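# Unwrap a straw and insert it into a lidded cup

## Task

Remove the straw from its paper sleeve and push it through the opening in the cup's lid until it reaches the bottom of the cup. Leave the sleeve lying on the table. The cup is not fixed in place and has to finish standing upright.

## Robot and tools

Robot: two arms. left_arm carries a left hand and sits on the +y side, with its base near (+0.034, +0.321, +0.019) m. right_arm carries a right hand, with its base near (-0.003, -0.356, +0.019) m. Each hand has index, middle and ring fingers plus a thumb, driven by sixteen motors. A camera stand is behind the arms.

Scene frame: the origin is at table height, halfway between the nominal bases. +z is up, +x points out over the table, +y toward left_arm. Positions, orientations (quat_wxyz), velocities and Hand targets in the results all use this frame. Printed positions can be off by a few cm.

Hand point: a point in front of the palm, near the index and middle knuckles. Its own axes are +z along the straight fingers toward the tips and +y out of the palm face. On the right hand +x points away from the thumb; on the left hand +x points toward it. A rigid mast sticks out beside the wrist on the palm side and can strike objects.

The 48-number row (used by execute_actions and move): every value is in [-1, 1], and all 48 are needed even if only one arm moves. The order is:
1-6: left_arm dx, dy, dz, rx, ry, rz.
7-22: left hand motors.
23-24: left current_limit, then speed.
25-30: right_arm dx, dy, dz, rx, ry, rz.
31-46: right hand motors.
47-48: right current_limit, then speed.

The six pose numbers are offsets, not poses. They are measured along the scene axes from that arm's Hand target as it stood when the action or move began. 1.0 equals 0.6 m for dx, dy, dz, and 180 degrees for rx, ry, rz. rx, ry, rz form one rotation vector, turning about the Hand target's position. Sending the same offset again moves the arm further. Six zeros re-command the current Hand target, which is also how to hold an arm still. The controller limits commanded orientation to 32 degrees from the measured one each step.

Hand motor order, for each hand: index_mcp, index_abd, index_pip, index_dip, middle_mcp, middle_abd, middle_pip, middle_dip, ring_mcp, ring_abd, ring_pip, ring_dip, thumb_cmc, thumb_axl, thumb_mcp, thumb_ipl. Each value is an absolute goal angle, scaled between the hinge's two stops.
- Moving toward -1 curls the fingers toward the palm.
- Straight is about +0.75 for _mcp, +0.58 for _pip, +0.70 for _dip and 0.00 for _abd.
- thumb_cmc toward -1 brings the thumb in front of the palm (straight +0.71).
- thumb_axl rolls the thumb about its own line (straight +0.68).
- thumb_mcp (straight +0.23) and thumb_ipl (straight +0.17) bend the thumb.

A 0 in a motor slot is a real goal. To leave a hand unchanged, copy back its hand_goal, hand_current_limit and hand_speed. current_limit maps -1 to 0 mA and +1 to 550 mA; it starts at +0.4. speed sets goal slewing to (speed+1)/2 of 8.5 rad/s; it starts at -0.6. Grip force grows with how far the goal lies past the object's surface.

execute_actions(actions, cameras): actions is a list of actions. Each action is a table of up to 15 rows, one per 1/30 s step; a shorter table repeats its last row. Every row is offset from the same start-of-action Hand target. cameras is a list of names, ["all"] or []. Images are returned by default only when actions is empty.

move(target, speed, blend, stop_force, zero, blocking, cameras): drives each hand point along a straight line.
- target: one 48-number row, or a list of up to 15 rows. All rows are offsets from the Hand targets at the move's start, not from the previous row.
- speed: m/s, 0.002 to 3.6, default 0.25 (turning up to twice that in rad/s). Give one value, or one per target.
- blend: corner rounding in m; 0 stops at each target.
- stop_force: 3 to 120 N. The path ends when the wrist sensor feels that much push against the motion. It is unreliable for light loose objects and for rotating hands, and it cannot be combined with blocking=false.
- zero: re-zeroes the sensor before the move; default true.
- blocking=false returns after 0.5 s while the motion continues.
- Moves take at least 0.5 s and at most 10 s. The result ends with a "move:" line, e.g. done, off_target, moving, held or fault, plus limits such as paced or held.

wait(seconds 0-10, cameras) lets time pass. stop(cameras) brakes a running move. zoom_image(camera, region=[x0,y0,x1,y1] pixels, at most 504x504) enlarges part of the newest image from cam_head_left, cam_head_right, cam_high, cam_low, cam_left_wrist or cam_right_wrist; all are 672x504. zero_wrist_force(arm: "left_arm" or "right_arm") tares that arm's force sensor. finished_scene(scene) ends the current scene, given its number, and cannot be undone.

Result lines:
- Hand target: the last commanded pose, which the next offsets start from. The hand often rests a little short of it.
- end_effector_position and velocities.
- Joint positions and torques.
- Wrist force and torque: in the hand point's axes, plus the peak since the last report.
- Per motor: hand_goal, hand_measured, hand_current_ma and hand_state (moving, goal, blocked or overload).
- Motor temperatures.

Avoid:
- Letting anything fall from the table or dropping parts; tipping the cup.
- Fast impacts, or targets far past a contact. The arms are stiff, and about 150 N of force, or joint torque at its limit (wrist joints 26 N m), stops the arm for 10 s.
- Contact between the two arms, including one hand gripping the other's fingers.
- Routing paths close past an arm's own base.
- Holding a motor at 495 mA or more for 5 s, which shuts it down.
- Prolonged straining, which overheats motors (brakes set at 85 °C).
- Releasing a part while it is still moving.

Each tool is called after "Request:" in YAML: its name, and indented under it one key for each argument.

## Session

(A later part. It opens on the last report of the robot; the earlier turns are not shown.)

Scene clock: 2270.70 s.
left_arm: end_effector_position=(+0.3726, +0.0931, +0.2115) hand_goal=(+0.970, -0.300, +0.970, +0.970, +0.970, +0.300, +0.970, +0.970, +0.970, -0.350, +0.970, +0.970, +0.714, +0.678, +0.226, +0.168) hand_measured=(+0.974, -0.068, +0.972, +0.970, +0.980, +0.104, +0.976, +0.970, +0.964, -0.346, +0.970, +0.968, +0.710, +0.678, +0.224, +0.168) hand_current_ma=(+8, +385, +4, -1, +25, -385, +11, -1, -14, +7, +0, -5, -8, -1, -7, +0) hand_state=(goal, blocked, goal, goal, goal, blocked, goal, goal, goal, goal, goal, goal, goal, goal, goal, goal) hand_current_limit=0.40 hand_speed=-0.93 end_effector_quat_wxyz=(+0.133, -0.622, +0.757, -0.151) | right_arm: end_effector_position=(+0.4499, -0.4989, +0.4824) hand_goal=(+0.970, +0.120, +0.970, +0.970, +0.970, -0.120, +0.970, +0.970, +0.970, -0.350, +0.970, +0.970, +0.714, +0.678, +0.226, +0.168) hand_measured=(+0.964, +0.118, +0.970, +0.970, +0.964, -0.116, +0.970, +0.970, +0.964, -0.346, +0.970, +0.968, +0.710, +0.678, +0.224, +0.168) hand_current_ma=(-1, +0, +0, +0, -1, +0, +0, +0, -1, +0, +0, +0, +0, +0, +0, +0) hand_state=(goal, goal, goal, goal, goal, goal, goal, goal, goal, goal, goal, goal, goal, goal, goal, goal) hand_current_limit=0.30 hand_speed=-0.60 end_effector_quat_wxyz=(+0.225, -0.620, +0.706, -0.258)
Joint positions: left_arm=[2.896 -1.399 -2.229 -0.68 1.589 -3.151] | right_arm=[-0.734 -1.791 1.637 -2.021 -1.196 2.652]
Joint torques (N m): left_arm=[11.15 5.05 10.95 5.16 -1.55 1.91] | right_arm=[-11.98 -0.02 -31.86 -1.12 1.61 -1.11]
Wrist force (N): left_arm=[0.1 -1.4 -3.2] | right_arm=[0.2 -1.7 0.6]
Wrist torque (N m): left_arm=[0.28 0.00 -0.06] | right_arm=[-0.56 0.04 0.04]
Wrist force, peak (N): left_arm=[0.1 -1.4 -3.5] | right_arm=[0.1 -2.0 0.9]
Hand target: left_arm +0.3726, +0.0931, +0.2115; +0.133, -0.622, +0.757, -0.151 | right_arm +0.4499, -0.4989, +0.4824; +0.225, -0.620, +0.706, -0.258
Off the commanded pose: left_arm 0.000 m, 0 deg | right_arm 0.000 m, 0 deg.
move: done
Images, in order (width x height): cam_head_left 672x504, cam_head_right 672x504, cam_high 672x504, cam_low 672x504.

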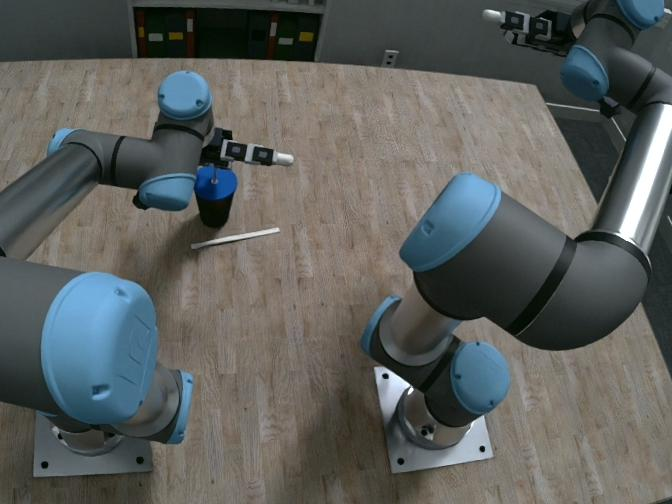

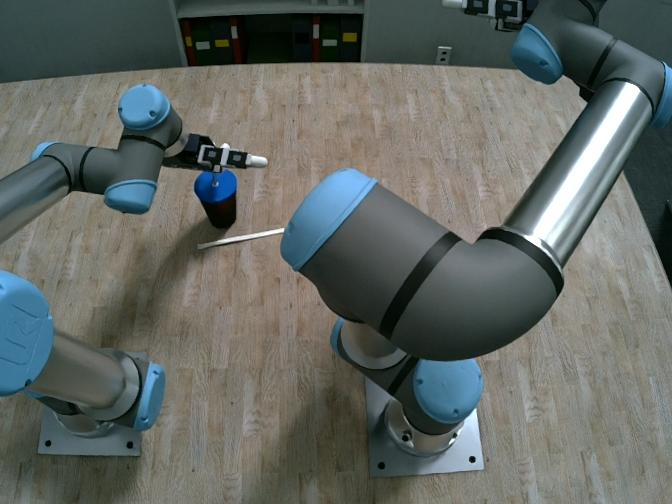

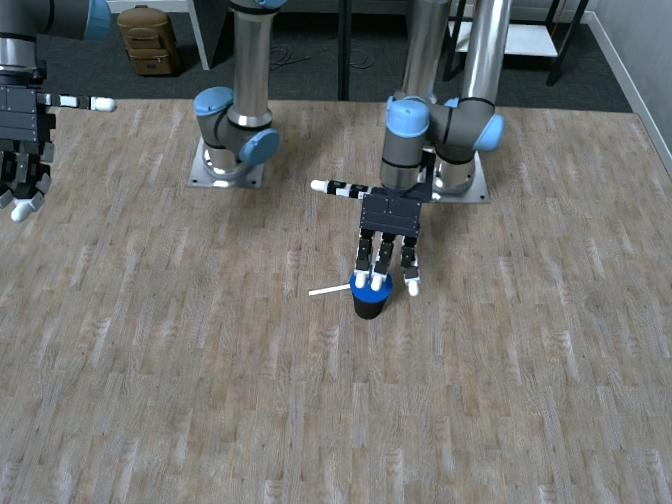

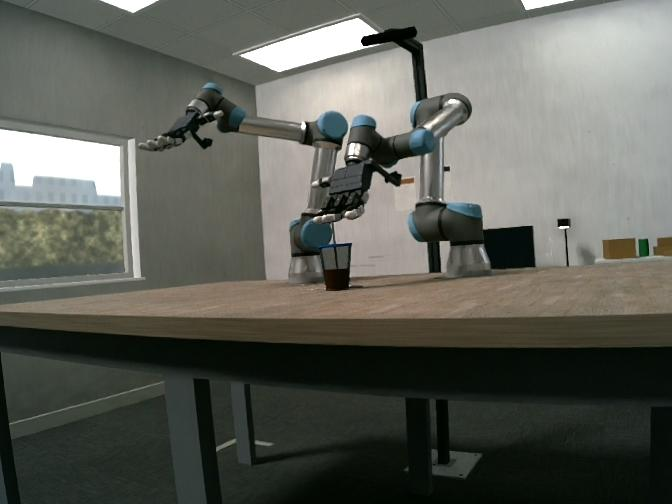

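Request:
move:
  target: [0,0.0005,-0.04,0,0,0,0.97,-0.3,0.97,0.97,0.97,0.3,0.97,0.97,0.97,-0.35,0.97,0.97,0.714,0.678,0.226,0.168,0.4,-0.93,0,0,0,0,0,0,0.97,0.12,0.97,0.97,0.97,-0.12,0.97,0.97,0.97,-0.35,0.97,0.97,0.714,0.678,0.226,0.168,0.3,-0.6]
  speed: 0.008
  stop_force: 3
  cameras: ["cam_high","cam_low","cam_head_left","cam_head_right"]

Request:
zoom_image:
  camera: "cam_low"
  region: [300, 180, 370, 300]

Request:
zoom_image:
  camera: "cam_head_right"
  region: [180, 120, 260, 230]

Scene clock: 2280.90 s.
left_arm: end_effector_position=(+0.3726, +0.0934, +0.1875) hand_goal=(+0.970, -0.300, +0.970, +0.970, +0.970, +0.300, +0.970, +0.970, +0.970, -0.350, +0.970, +0.970, +0.714, +0.678, +0.226, +0.168) hand_measured=(+0.964, -0.086, +0.972, +0.970, +0.972, +0.134, +0.976, +0.968, +0.964, -0.346, +0.970, +0.968, +0.710, +0.678, +0.224, +0.168) hand_current_ma=(-13, +385, +5, -1, +5, -385, +13, -3, -14, +7, +0, -5, -8, -1, -7, +0) hand_state=(goal, blocked, goal, goal, goal, blocked, goal, goal, goal, goal, goal, goal, goal, goal, goal, goal) hand_current_limit=0.40 hand_speed=-0.93 end_effector_quat_wxyz=(+0.133, -0.622, +0.757, -0.151) | right_arm: end_effector_position=(+0.4499, -0.4989, +0.4824) hand_goal=(+0.970, +0.120, +0.970, +0.970, +0.970, -0.120, +0.970, +0.970, +0.970, -0.350, +0.970, +0.970, +0.714, +0.678, +0.226, +0.168) hand_measured=(+0.964, +0.118, +0.970, +0.970, +0.964, -0.116, +0.970, +0.970, +0.964, -0.346, +0.970, +0.968, +0.710, +0.678, +0.224, +0.168) hand_current_ma=(-1, +0, +0, +0, -1, +0, +0, +0, -1, +0, +0, +0, +0, +0, +0, +0) hand_state=(goal, goal, goal, goal, goal, goal, goal, goal, goal, goal, goal, goal, goal, goal, goal, goal) hand_current_limit=0.30 hand_speed=-0.60 end_effector_quat_wxyz=(+0.225, -0.620, +0.706, -0.258)
Joint positions: left_arm=[2.897 -1.434 -2.27 -0.602 1.588 -3.151] | right_arm=[-0.734 -1.791 1.637 -2.021 -1.196 2.652]
Joint torques (N m): left_arm=[9.95 7.55 12.27 5.57 -1.69 1.94] | right_arm=[-12.48 0.44 -32.11 -0.98 1.53 -0.97]
Wrist force (N): left_arm=[-0.3 -0.6 -0.3] | right_arm=[0.2 -1.8 0.7]
Wrist torque (N m): left_arm=[-0.05 0.01 -0.10] | right_arm=[-0.61 0.05 0.03]
Wrist force, peak (N): left_arm=[0.1 -1.4 -4.4] | right_arm=[0.3 -1.9 0.9]
Hand target: left_arm +0.3726, +0.0934, +0.1875; +0.133, -0.622, +0.757, -0.151 | right_arm +0.4499, -0.4989, +0.4824; +0.225, -0.620, +0.706, -0.258
Off the commanded pose: left_arm 0.000 m, 0 deg | right_arm 0.000 m, 0 deg.
move: done
Images, in order (width x height): cam_head_left 672x504, cam_head_right 672x504, cam_high 672x504, cam_low 672x504.

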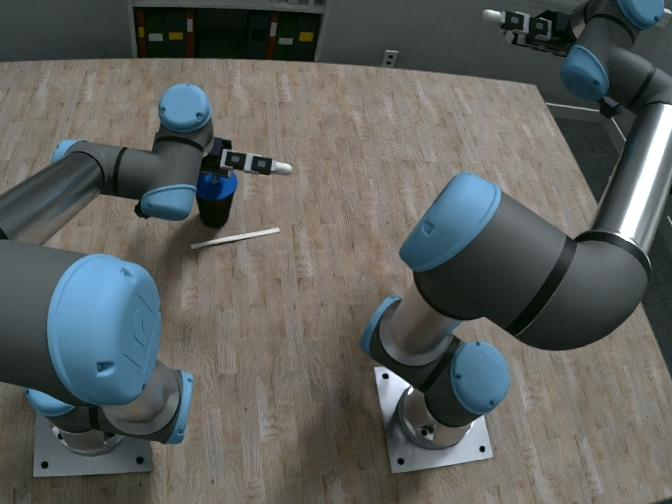

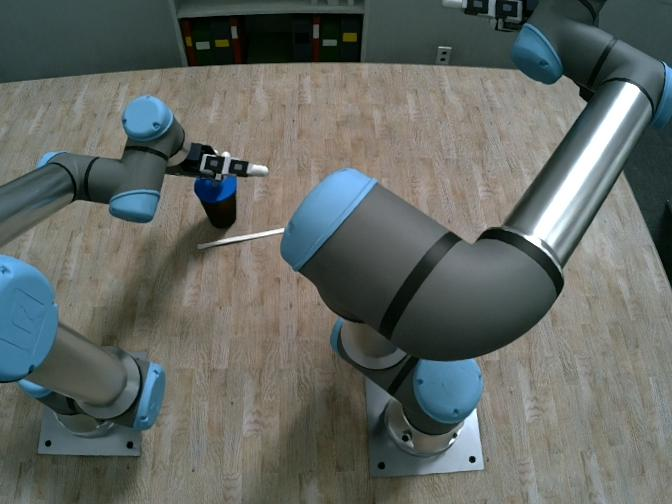

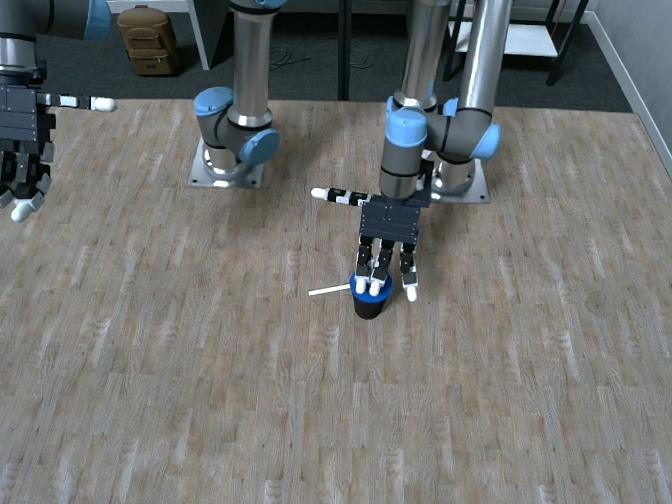

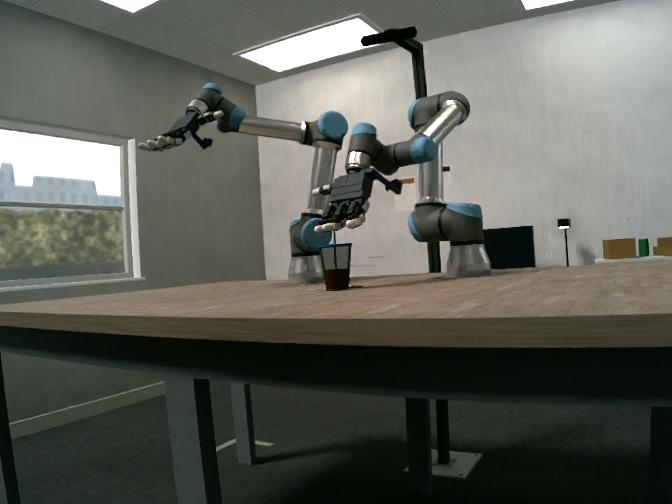

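Scaled by 4.200 from the camera's 672x504 image, which has a finer 960x720 frame.

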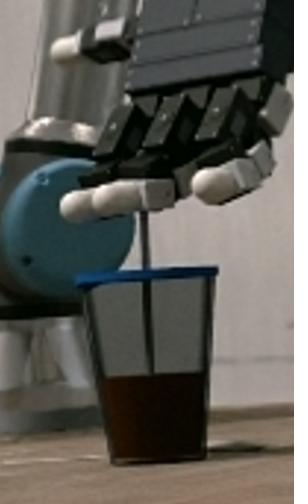

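Scaled by 4.582 from the camera's 672x504 image, which has a finer 960x720 frame.

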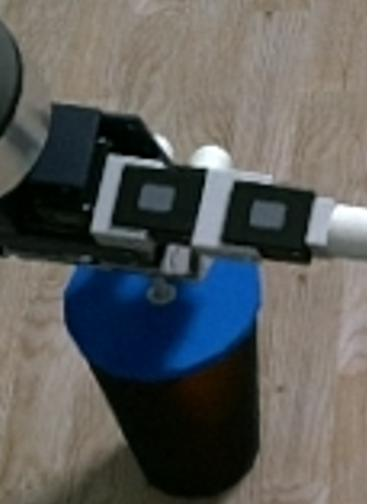

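Request:
zoom_image:
  camera: "cam_high"
  region: [335, 220, 415, 320]

Request:
zoom_image:
  camera: "cam_head_left"
  region: [180, 120, 260, 230]

Request:
zoom_image:
  camera: "cam_low"
  region: [310, 190, 360, 250]

Scaled by 5.040 from the camera's 672x504 image, which has a finer 960x720 frame.

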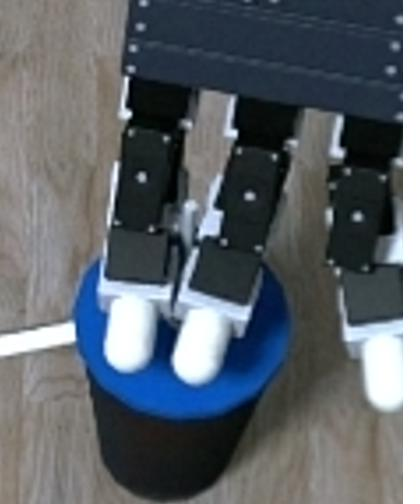

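Scaled by 4.582 from the camera's 672x504 image, which has a finer 960x720 frame.

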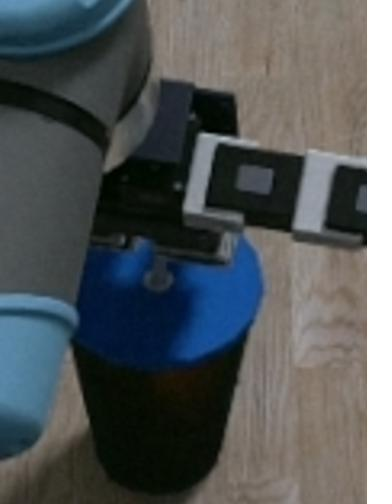

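Scaled by 8.400 from the camera's 672x504 image, which has a finer 960x720 frame.

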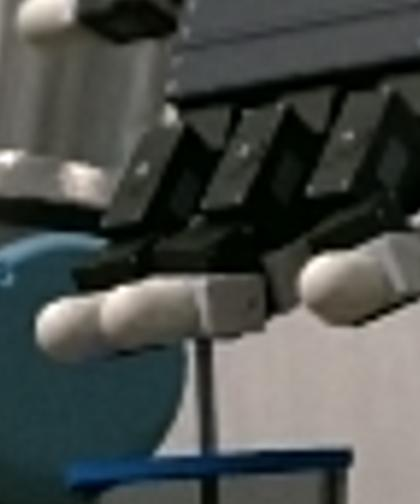

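Request:
move:
  target: [0,0,0,0,0,0,0.97,0.15,0.97,0.97,0.97,-0.15,0.97,0.97,0.97,-0.35,0.97,0.97,0.714,0.678,0.226,0.168,0.2,-0.92,0,0,0,0,0,0,0.97,0.12,0.97,0.97,0.97,-0.12,0.97,0.97,0.97,-0.35,0.97,0.97,0.714,0.678,0.226,0.168,0.3,-0.6]
  speed: 0.05
  cameras: ["cam_high","cam_low"]

Request:
zoom_image:
  camera: "cam_high"
  region: [335, 220, 415, 320]

Request:
zoom_image:
  camera: "cam_low"
  region: [300, 180, 370, 300]

Scene clock: 2289.90 s.
left_arm: end_effector_position=(+0.3726, +0.0934, +0.1875) hand_goal=(+0.970, +0.150, +0.970, +0.970, +0.970, -0.150, +0.970, +0.970, +0.970, -0.350, +0.970, +0.970, +0.714, +0.678, +0.226, +0.168) hand_measured=(+0.964, +0.146, +0.970, +0.970, +0.964, -0.146, +0.970, +0.968, +0.964, -0.346, +0.970, +0.968, +0.710, +0.678, +0.224, +0.168) hand_current_ma=(-13, -7, +0, -1, -12, +6, +0, -3, -14, +7, +0, -5, -8, -1, -7, +0) hand_state=(goal, goal, goal, goal, goal, goal, goal, goal, goal, goal, goal, goal, goal, goal, goal, goal) hand_current_limit=0.20 hand_speed=-0.92 end_effector_quat_wxyz=(+0.133, -0.622, +0.757, -0.151) | right_arm: end_effector_position=(+0.4499, -0.4989, +0.4824) hand_goal=(+0.970, +0.120, +0.970, +0.970, +0.970, -0.120, +0.970, +0.970, +0.970, -0.350, +0.970, +0.970, +0.714, +0.678, +0.226, +0.168) hand_measured=(+0.964, +0.118, +0.970, +0.970, +0.964, -0.116, +0.970, +0.970, +0.964, -0.346, +0.970, +0.968, +0.710, +0.678, +0.224, +0.168) hand_current_ma=(-1, +0, +0, +0, -1, +0, +0, +0, -1, +0, +0, +0, +0, +0, +0, +0) hand_state=(goal, goal, goal, goal, goal, goal, goal, goal, goal, goal, goal, goal, goal, goal, goal, goal) hand_current_limit=0.30 hand_speed=-0.60 end_effector_quat_wxyz=(+0.225, -0.620, +0.706, -0.258)
Joint positions: left_arm=[2.897 -1.434 -2.271 -0.602 1.588 -3.151] | right_arm=[-0.734 -1.791 1.637 -2.021 -1.196 2.652]
Joint torques (N m): left_arm=[11.51 7.68 13.12 5.78 -1.35 1.81] | right_arm=[-12.02 0.03 -31.49 -1.14 1.57 -0.89]
Wrist force (N): left_arm=[0.2 0.1 -0.2] | right_arm=[0.2 -1.4 0.5]
Wrist torque (N m): left_arm=[-0.09 -0.01 -0.05] | right_arm=[-0.53 0.05 0.04]
Wrist force, peak (N): left_arm=[-0.1 -0.7 -0.4] | right_arm=[0.3 -1.9 1.0]
Hand target: left_arm +0.3726, +0.0934, +0.1875; +0.133, -0.622, +0.757, -0.151 | right_arm +0.4499, -0.4989, +0.4824; +0.225, -0.620, +0.706, -0.258
Off the commanded pose: left_arm 0.000 m, 0 deg | right_arm 0.000 m, 0 deg.
move: done
Images, in order (width x height): cam_high 672x504, cam_low 672x504.

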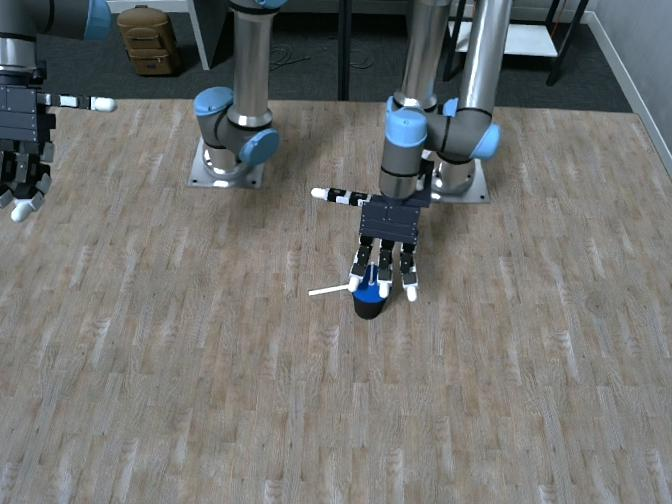

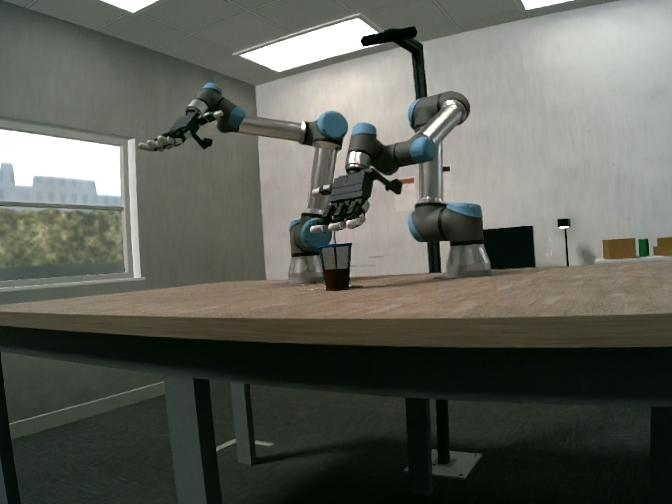

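Scaled by 5.040 from the camera's 672x504 image, which has a finer 960x720 frame.

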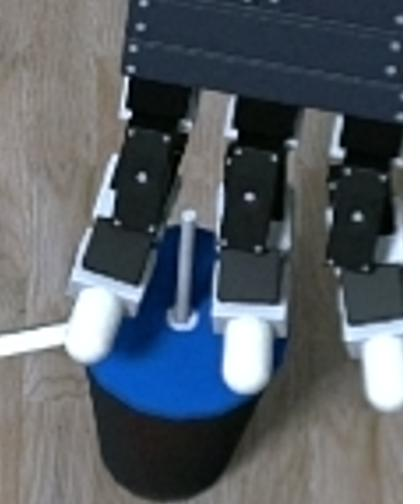

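Scaled by 4.200 from the camera's 672x504 image, which has a finer 960x720 frame.

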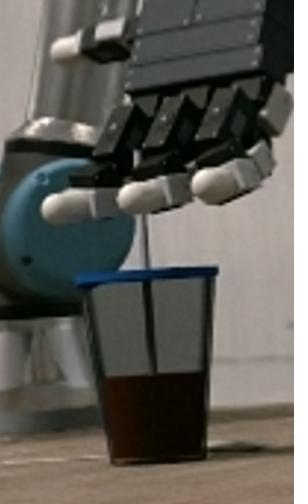

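Request:
move:
  target: [0,0,0.22,0,0,0,0.97,0.15,0.97,0.97,0.97,-0.15,0.97,0.97,0.97,-0.35,0.97,0.97,0.714,0.678,0.226,0.168,0.2,-0.92,0,0,0,0,0,0,0.97,0.12,0.97,0.97,0.97,-0.12,0.97,0.97,0.97,-0.35,0.97,0.97,0.714,0.678,0.226,0.168,0.3,-0.6]
  speed: 0.04

Request:
move:
  target: [-0.1,0.35,0.1,0,0,0,0.97,0.15,0.97,0.97,0.97,-0.15,0.97,0.97,0.97,-0.35,0.97,0.97,0.714,0.678,0.226,0.168,0.2,-0.92,0,0,0,0,0,0,0.97,0.12,0.97,0.97,0.97,-0.12,0.97,0.97,0.97,-0.35,0.97,0.97,0.714,0.678,0.226,0.168,0.3,-0.6]
  speed: 0.12
  cameras: ["cam_high","cam_low","cam_head_left"]

Request:
zoom_image:
  camera: "cam_low"
  region: [300, 180, 370, 300]

Request:
zoom_image:
  camera: "cam_high"
  region: [300, 220, 420, 330]

Request:
zoom_image:
  camera: "cam_head_left"
  region: [160, 110, 290, 260]

Scene clock: 2300.53 s.
left_arm: end_effector_position=(+0.3726, +0.0934, +0.3194) hand_goal=(+0.970, +0.150, +0.970, +0.970, +0.970, -0.150, +0.970, +0.970, +0.970, -0.350, +0.970, +0.970, +0.714, +0.678, +0.226, +0.168) hand_measured=(+0.964, +0.146, +0.970, +0.970, +0.964, -0.146, +0.970, +0.968, +0.964, -0.346, +0.970, +0.968, +0.710, +0.678, +0.224, +0.168) hand_current_ma=(-13, -7, +0, -1, -12, +6, +0, -3, -14, +7, +0, -5, -8, -1, -7, +0) hand_state=(goal, goal, goal, goal, goal, goal, goal, goal, goal, goal, goal, goal, goal, goal, goal, goal) hand_current_limit=0.20 hand_speed=-0.92 end_effector_quat_wxyz=(+0.133, -0.622, +0.757, -0.151) | right_arm: end_effector_position=(+0.4499, -0.4989, +0.4824) hand_goal=(+0.970, +0.120, +0.970, +0.970, +0.970, -0.120, +0.970, +0.970, +0.970, -0.350, +0.970, +0.970, +0.714, +0.678, +0.226, +0.168) hand_measured=(+0.964, +0.118, +0.970, +0.970, +0.964, -0.116, +0.970, +0.970, +0.964, -0.346, +0.970, +0.968, +0.710, +0.678, +0.224, +0.168) hand_current_ma=(-1, +0, +0, +0, -1, +0, +0, +0, -1, +0, +0, +0, +0, +0, +0, +0) hand_state=(goal, goal, goal, goal, goal, goal, goal, goal, goal, goal, goal, goal, goal, goal, goal, goal) hand_current_limit=0.30 hand_speed=-0.60 end_effector_quat_wxyz=(+0.225, -0.620, +0.706, -0.258)
Joint positions: left_arm=[2.896 -1.302 -2.009 -0.996 1.588 -3.151] | right_arm=[-0.734 -1.791 1.637 -2.021 -1.196 2.652]
Joint torques (N m): left_arm=[8.11 21.28 28.95 0.18 -1.33 1.58] | right_arm=[-12.18 0.14 -31.54 -1.11 1.47 -0.83]
Wrist force (N): left_arm=[0.0 0.2 0.0] | right_arm=[-0.1 -1.6 0.8]
Wrist torque (N m): left_arm=[-0.09 0.03 -0.10] | right_arm=[-0.58 0.09 0.01]
Wrist force, peak (N): left_arm=[0.2 0.6 -0.2] | right_arm=[0.2 -2.0 0.9]
Hand target: left_arm +0.3726, +0.0934, +0.3195; +0.133, -0.622, +0.757, -0.151 | right_arm +0.4499, -0.4989, +0.4824; +0.225, -0.620, +0.706, -0.258
Off the commanded pose: left_arm 0.000 m, 0 deg | right_arm 0.000 m, 0 deg.
move: done

Scene clock: 2303.23 s.
left_arm: end_effector_position=(+0.3127, +0.3034, +0.3795) hand_goal=(+0.970, +0.150, +0.970, +0.970, +0.970, -0.150, +0.970, +0.970, +0.970, -0.350, +0.970, +0.970, +0.714, +0.678, +0.226, +0.168) hand_measured=(+0.964, +0.146, +0.970, +0.970, +0.964, -0.146, +0.970, +0.968, +0.964, -0.346, +0.970, +0.968, +0.710, +0.678, +0.224, +0.168) hand_current_ma=(-13, -6, +0, -1, -12, +5, +0, -3, -14, +7, +0, -5, -8, -1, -7, +0) hand_state=(goal, goal, goal, goal, goal, goal, goal, goal, goal, goal, goal, goal, goal, goal, goal, goal) hand_current_limit=0.20 hand_speed=-0.92 end_effector_quat_wxyz=(+0.133, -0.622, +0.757, -0.151) | right_arm: end_effector_position=(+0.4499, -0.4989, +0.4824) hand_goal=(+0.970, +0.120, +0.970, +0.970, +0.970, -0.120, +0.970, +0.970, +0.970, -0.350, +0.970, +0.970, +0.714, +0.678, +0.226, +0.168) hand_measured=(+0.964, +0.118, +0.970, +0.970, +0.964, -0.116, +0.970, +0.970, +0.964, -0.346, +0.970, +0.968, +0.710, +0.678, +0.224, +0.168) hand_current_ma=(-1, +0, +0, +0, -1, +0, +0, +0, -1, +0, +0, +0, +0, +0, +0, +0) hand_state=(goal, goal, goal, goal, goal, goal, goal, goal, goal, goal, goal, goal, goal, goal, goal, goal) hand_current_limit=0.30 hand_speed=-0.60 end_effector_quat_wxyz=(+0.225, -0.620, +0.706, -0.258)
Joint positions: left_arm=[3.635 -0.953 -2.022 -1.42 1.316 -2.457] | right_arm=[-0.734 -1.791 1.637 -2.021 -1.196 2.652]
Joint torques (N m): left_arm=[8.57 5.08 29.21 0.08 -2.27 1.86] | right_arm=[-11.48 -0.27 -31.16 -1.17 1.32 -1.05]
Wrist force (N): left_arm=[0.0 0.2 0.2] | right_arm=[0.2 -1.4 0.8]
Wrist torque (N m): left_arm=[-0.15 0.03 -0.10] | right_arm=[-0.54 0.05 0.05]
Wrist force, peak (N): left_arm=[-0.4 0.5 -0.4] | right_arm=[0.2 -1.9 0.8]
Hand target: left_arm +0.3126, +0.3034, +0.3795; +0.133, -0.622, +0.757, -0.151 | right_arm +0.4499, -0.4989, +0.4824; +0.225, -0.620, +0.706, -0.258
Off the commanded pose: left_arm 0.000 m, 0 deg | right_arm 0.000 m, 0 deg.
move: done
Images, in order (width x height): cam_head_left 672x504, cam_high 672x504, cam_low 672x504.

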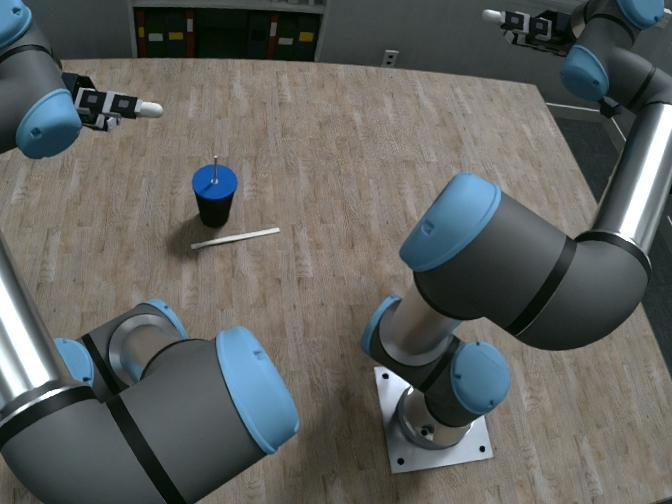

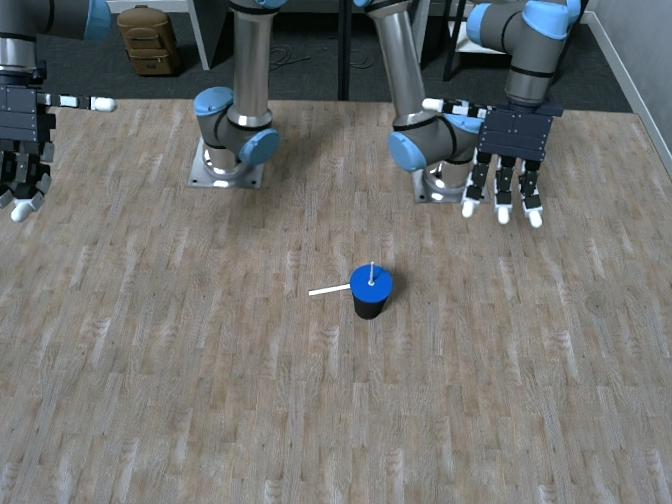

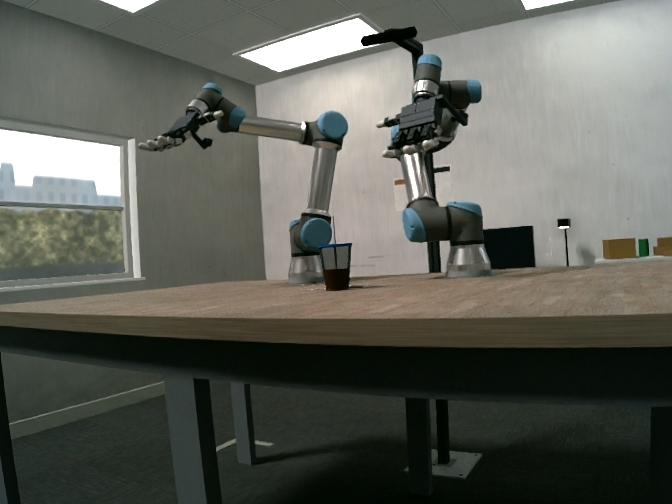

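Scaled by 4.200 from the camera's 672x504 image, which has a finer 960x720 frame.

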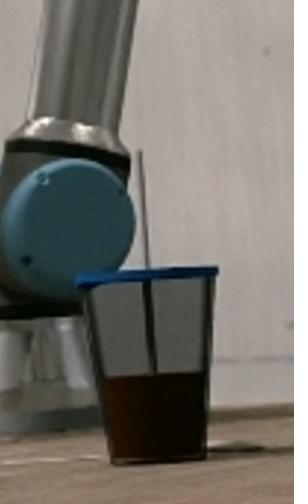

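Scaled by 4.200 from the camera's 672x504 image, which has a finer 960x720 frame.

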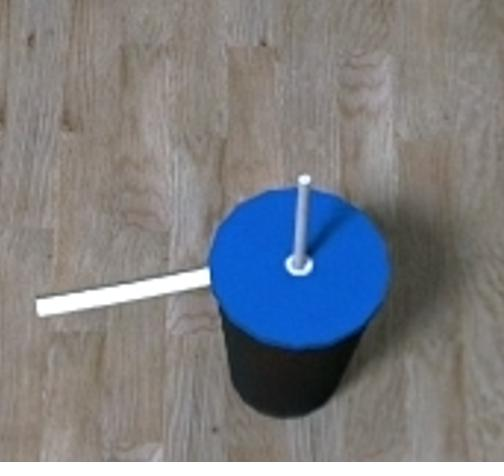

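Scaled by 3.360 from the camera's 672x504 image, which has a finer 960x720 frame.

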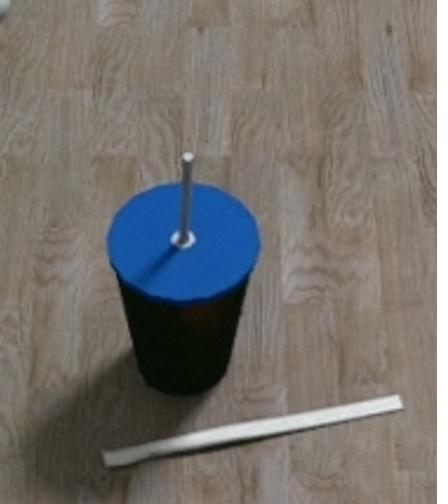

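Request:
finished_scene:
  scene: 2

The scene is finished: the task was done.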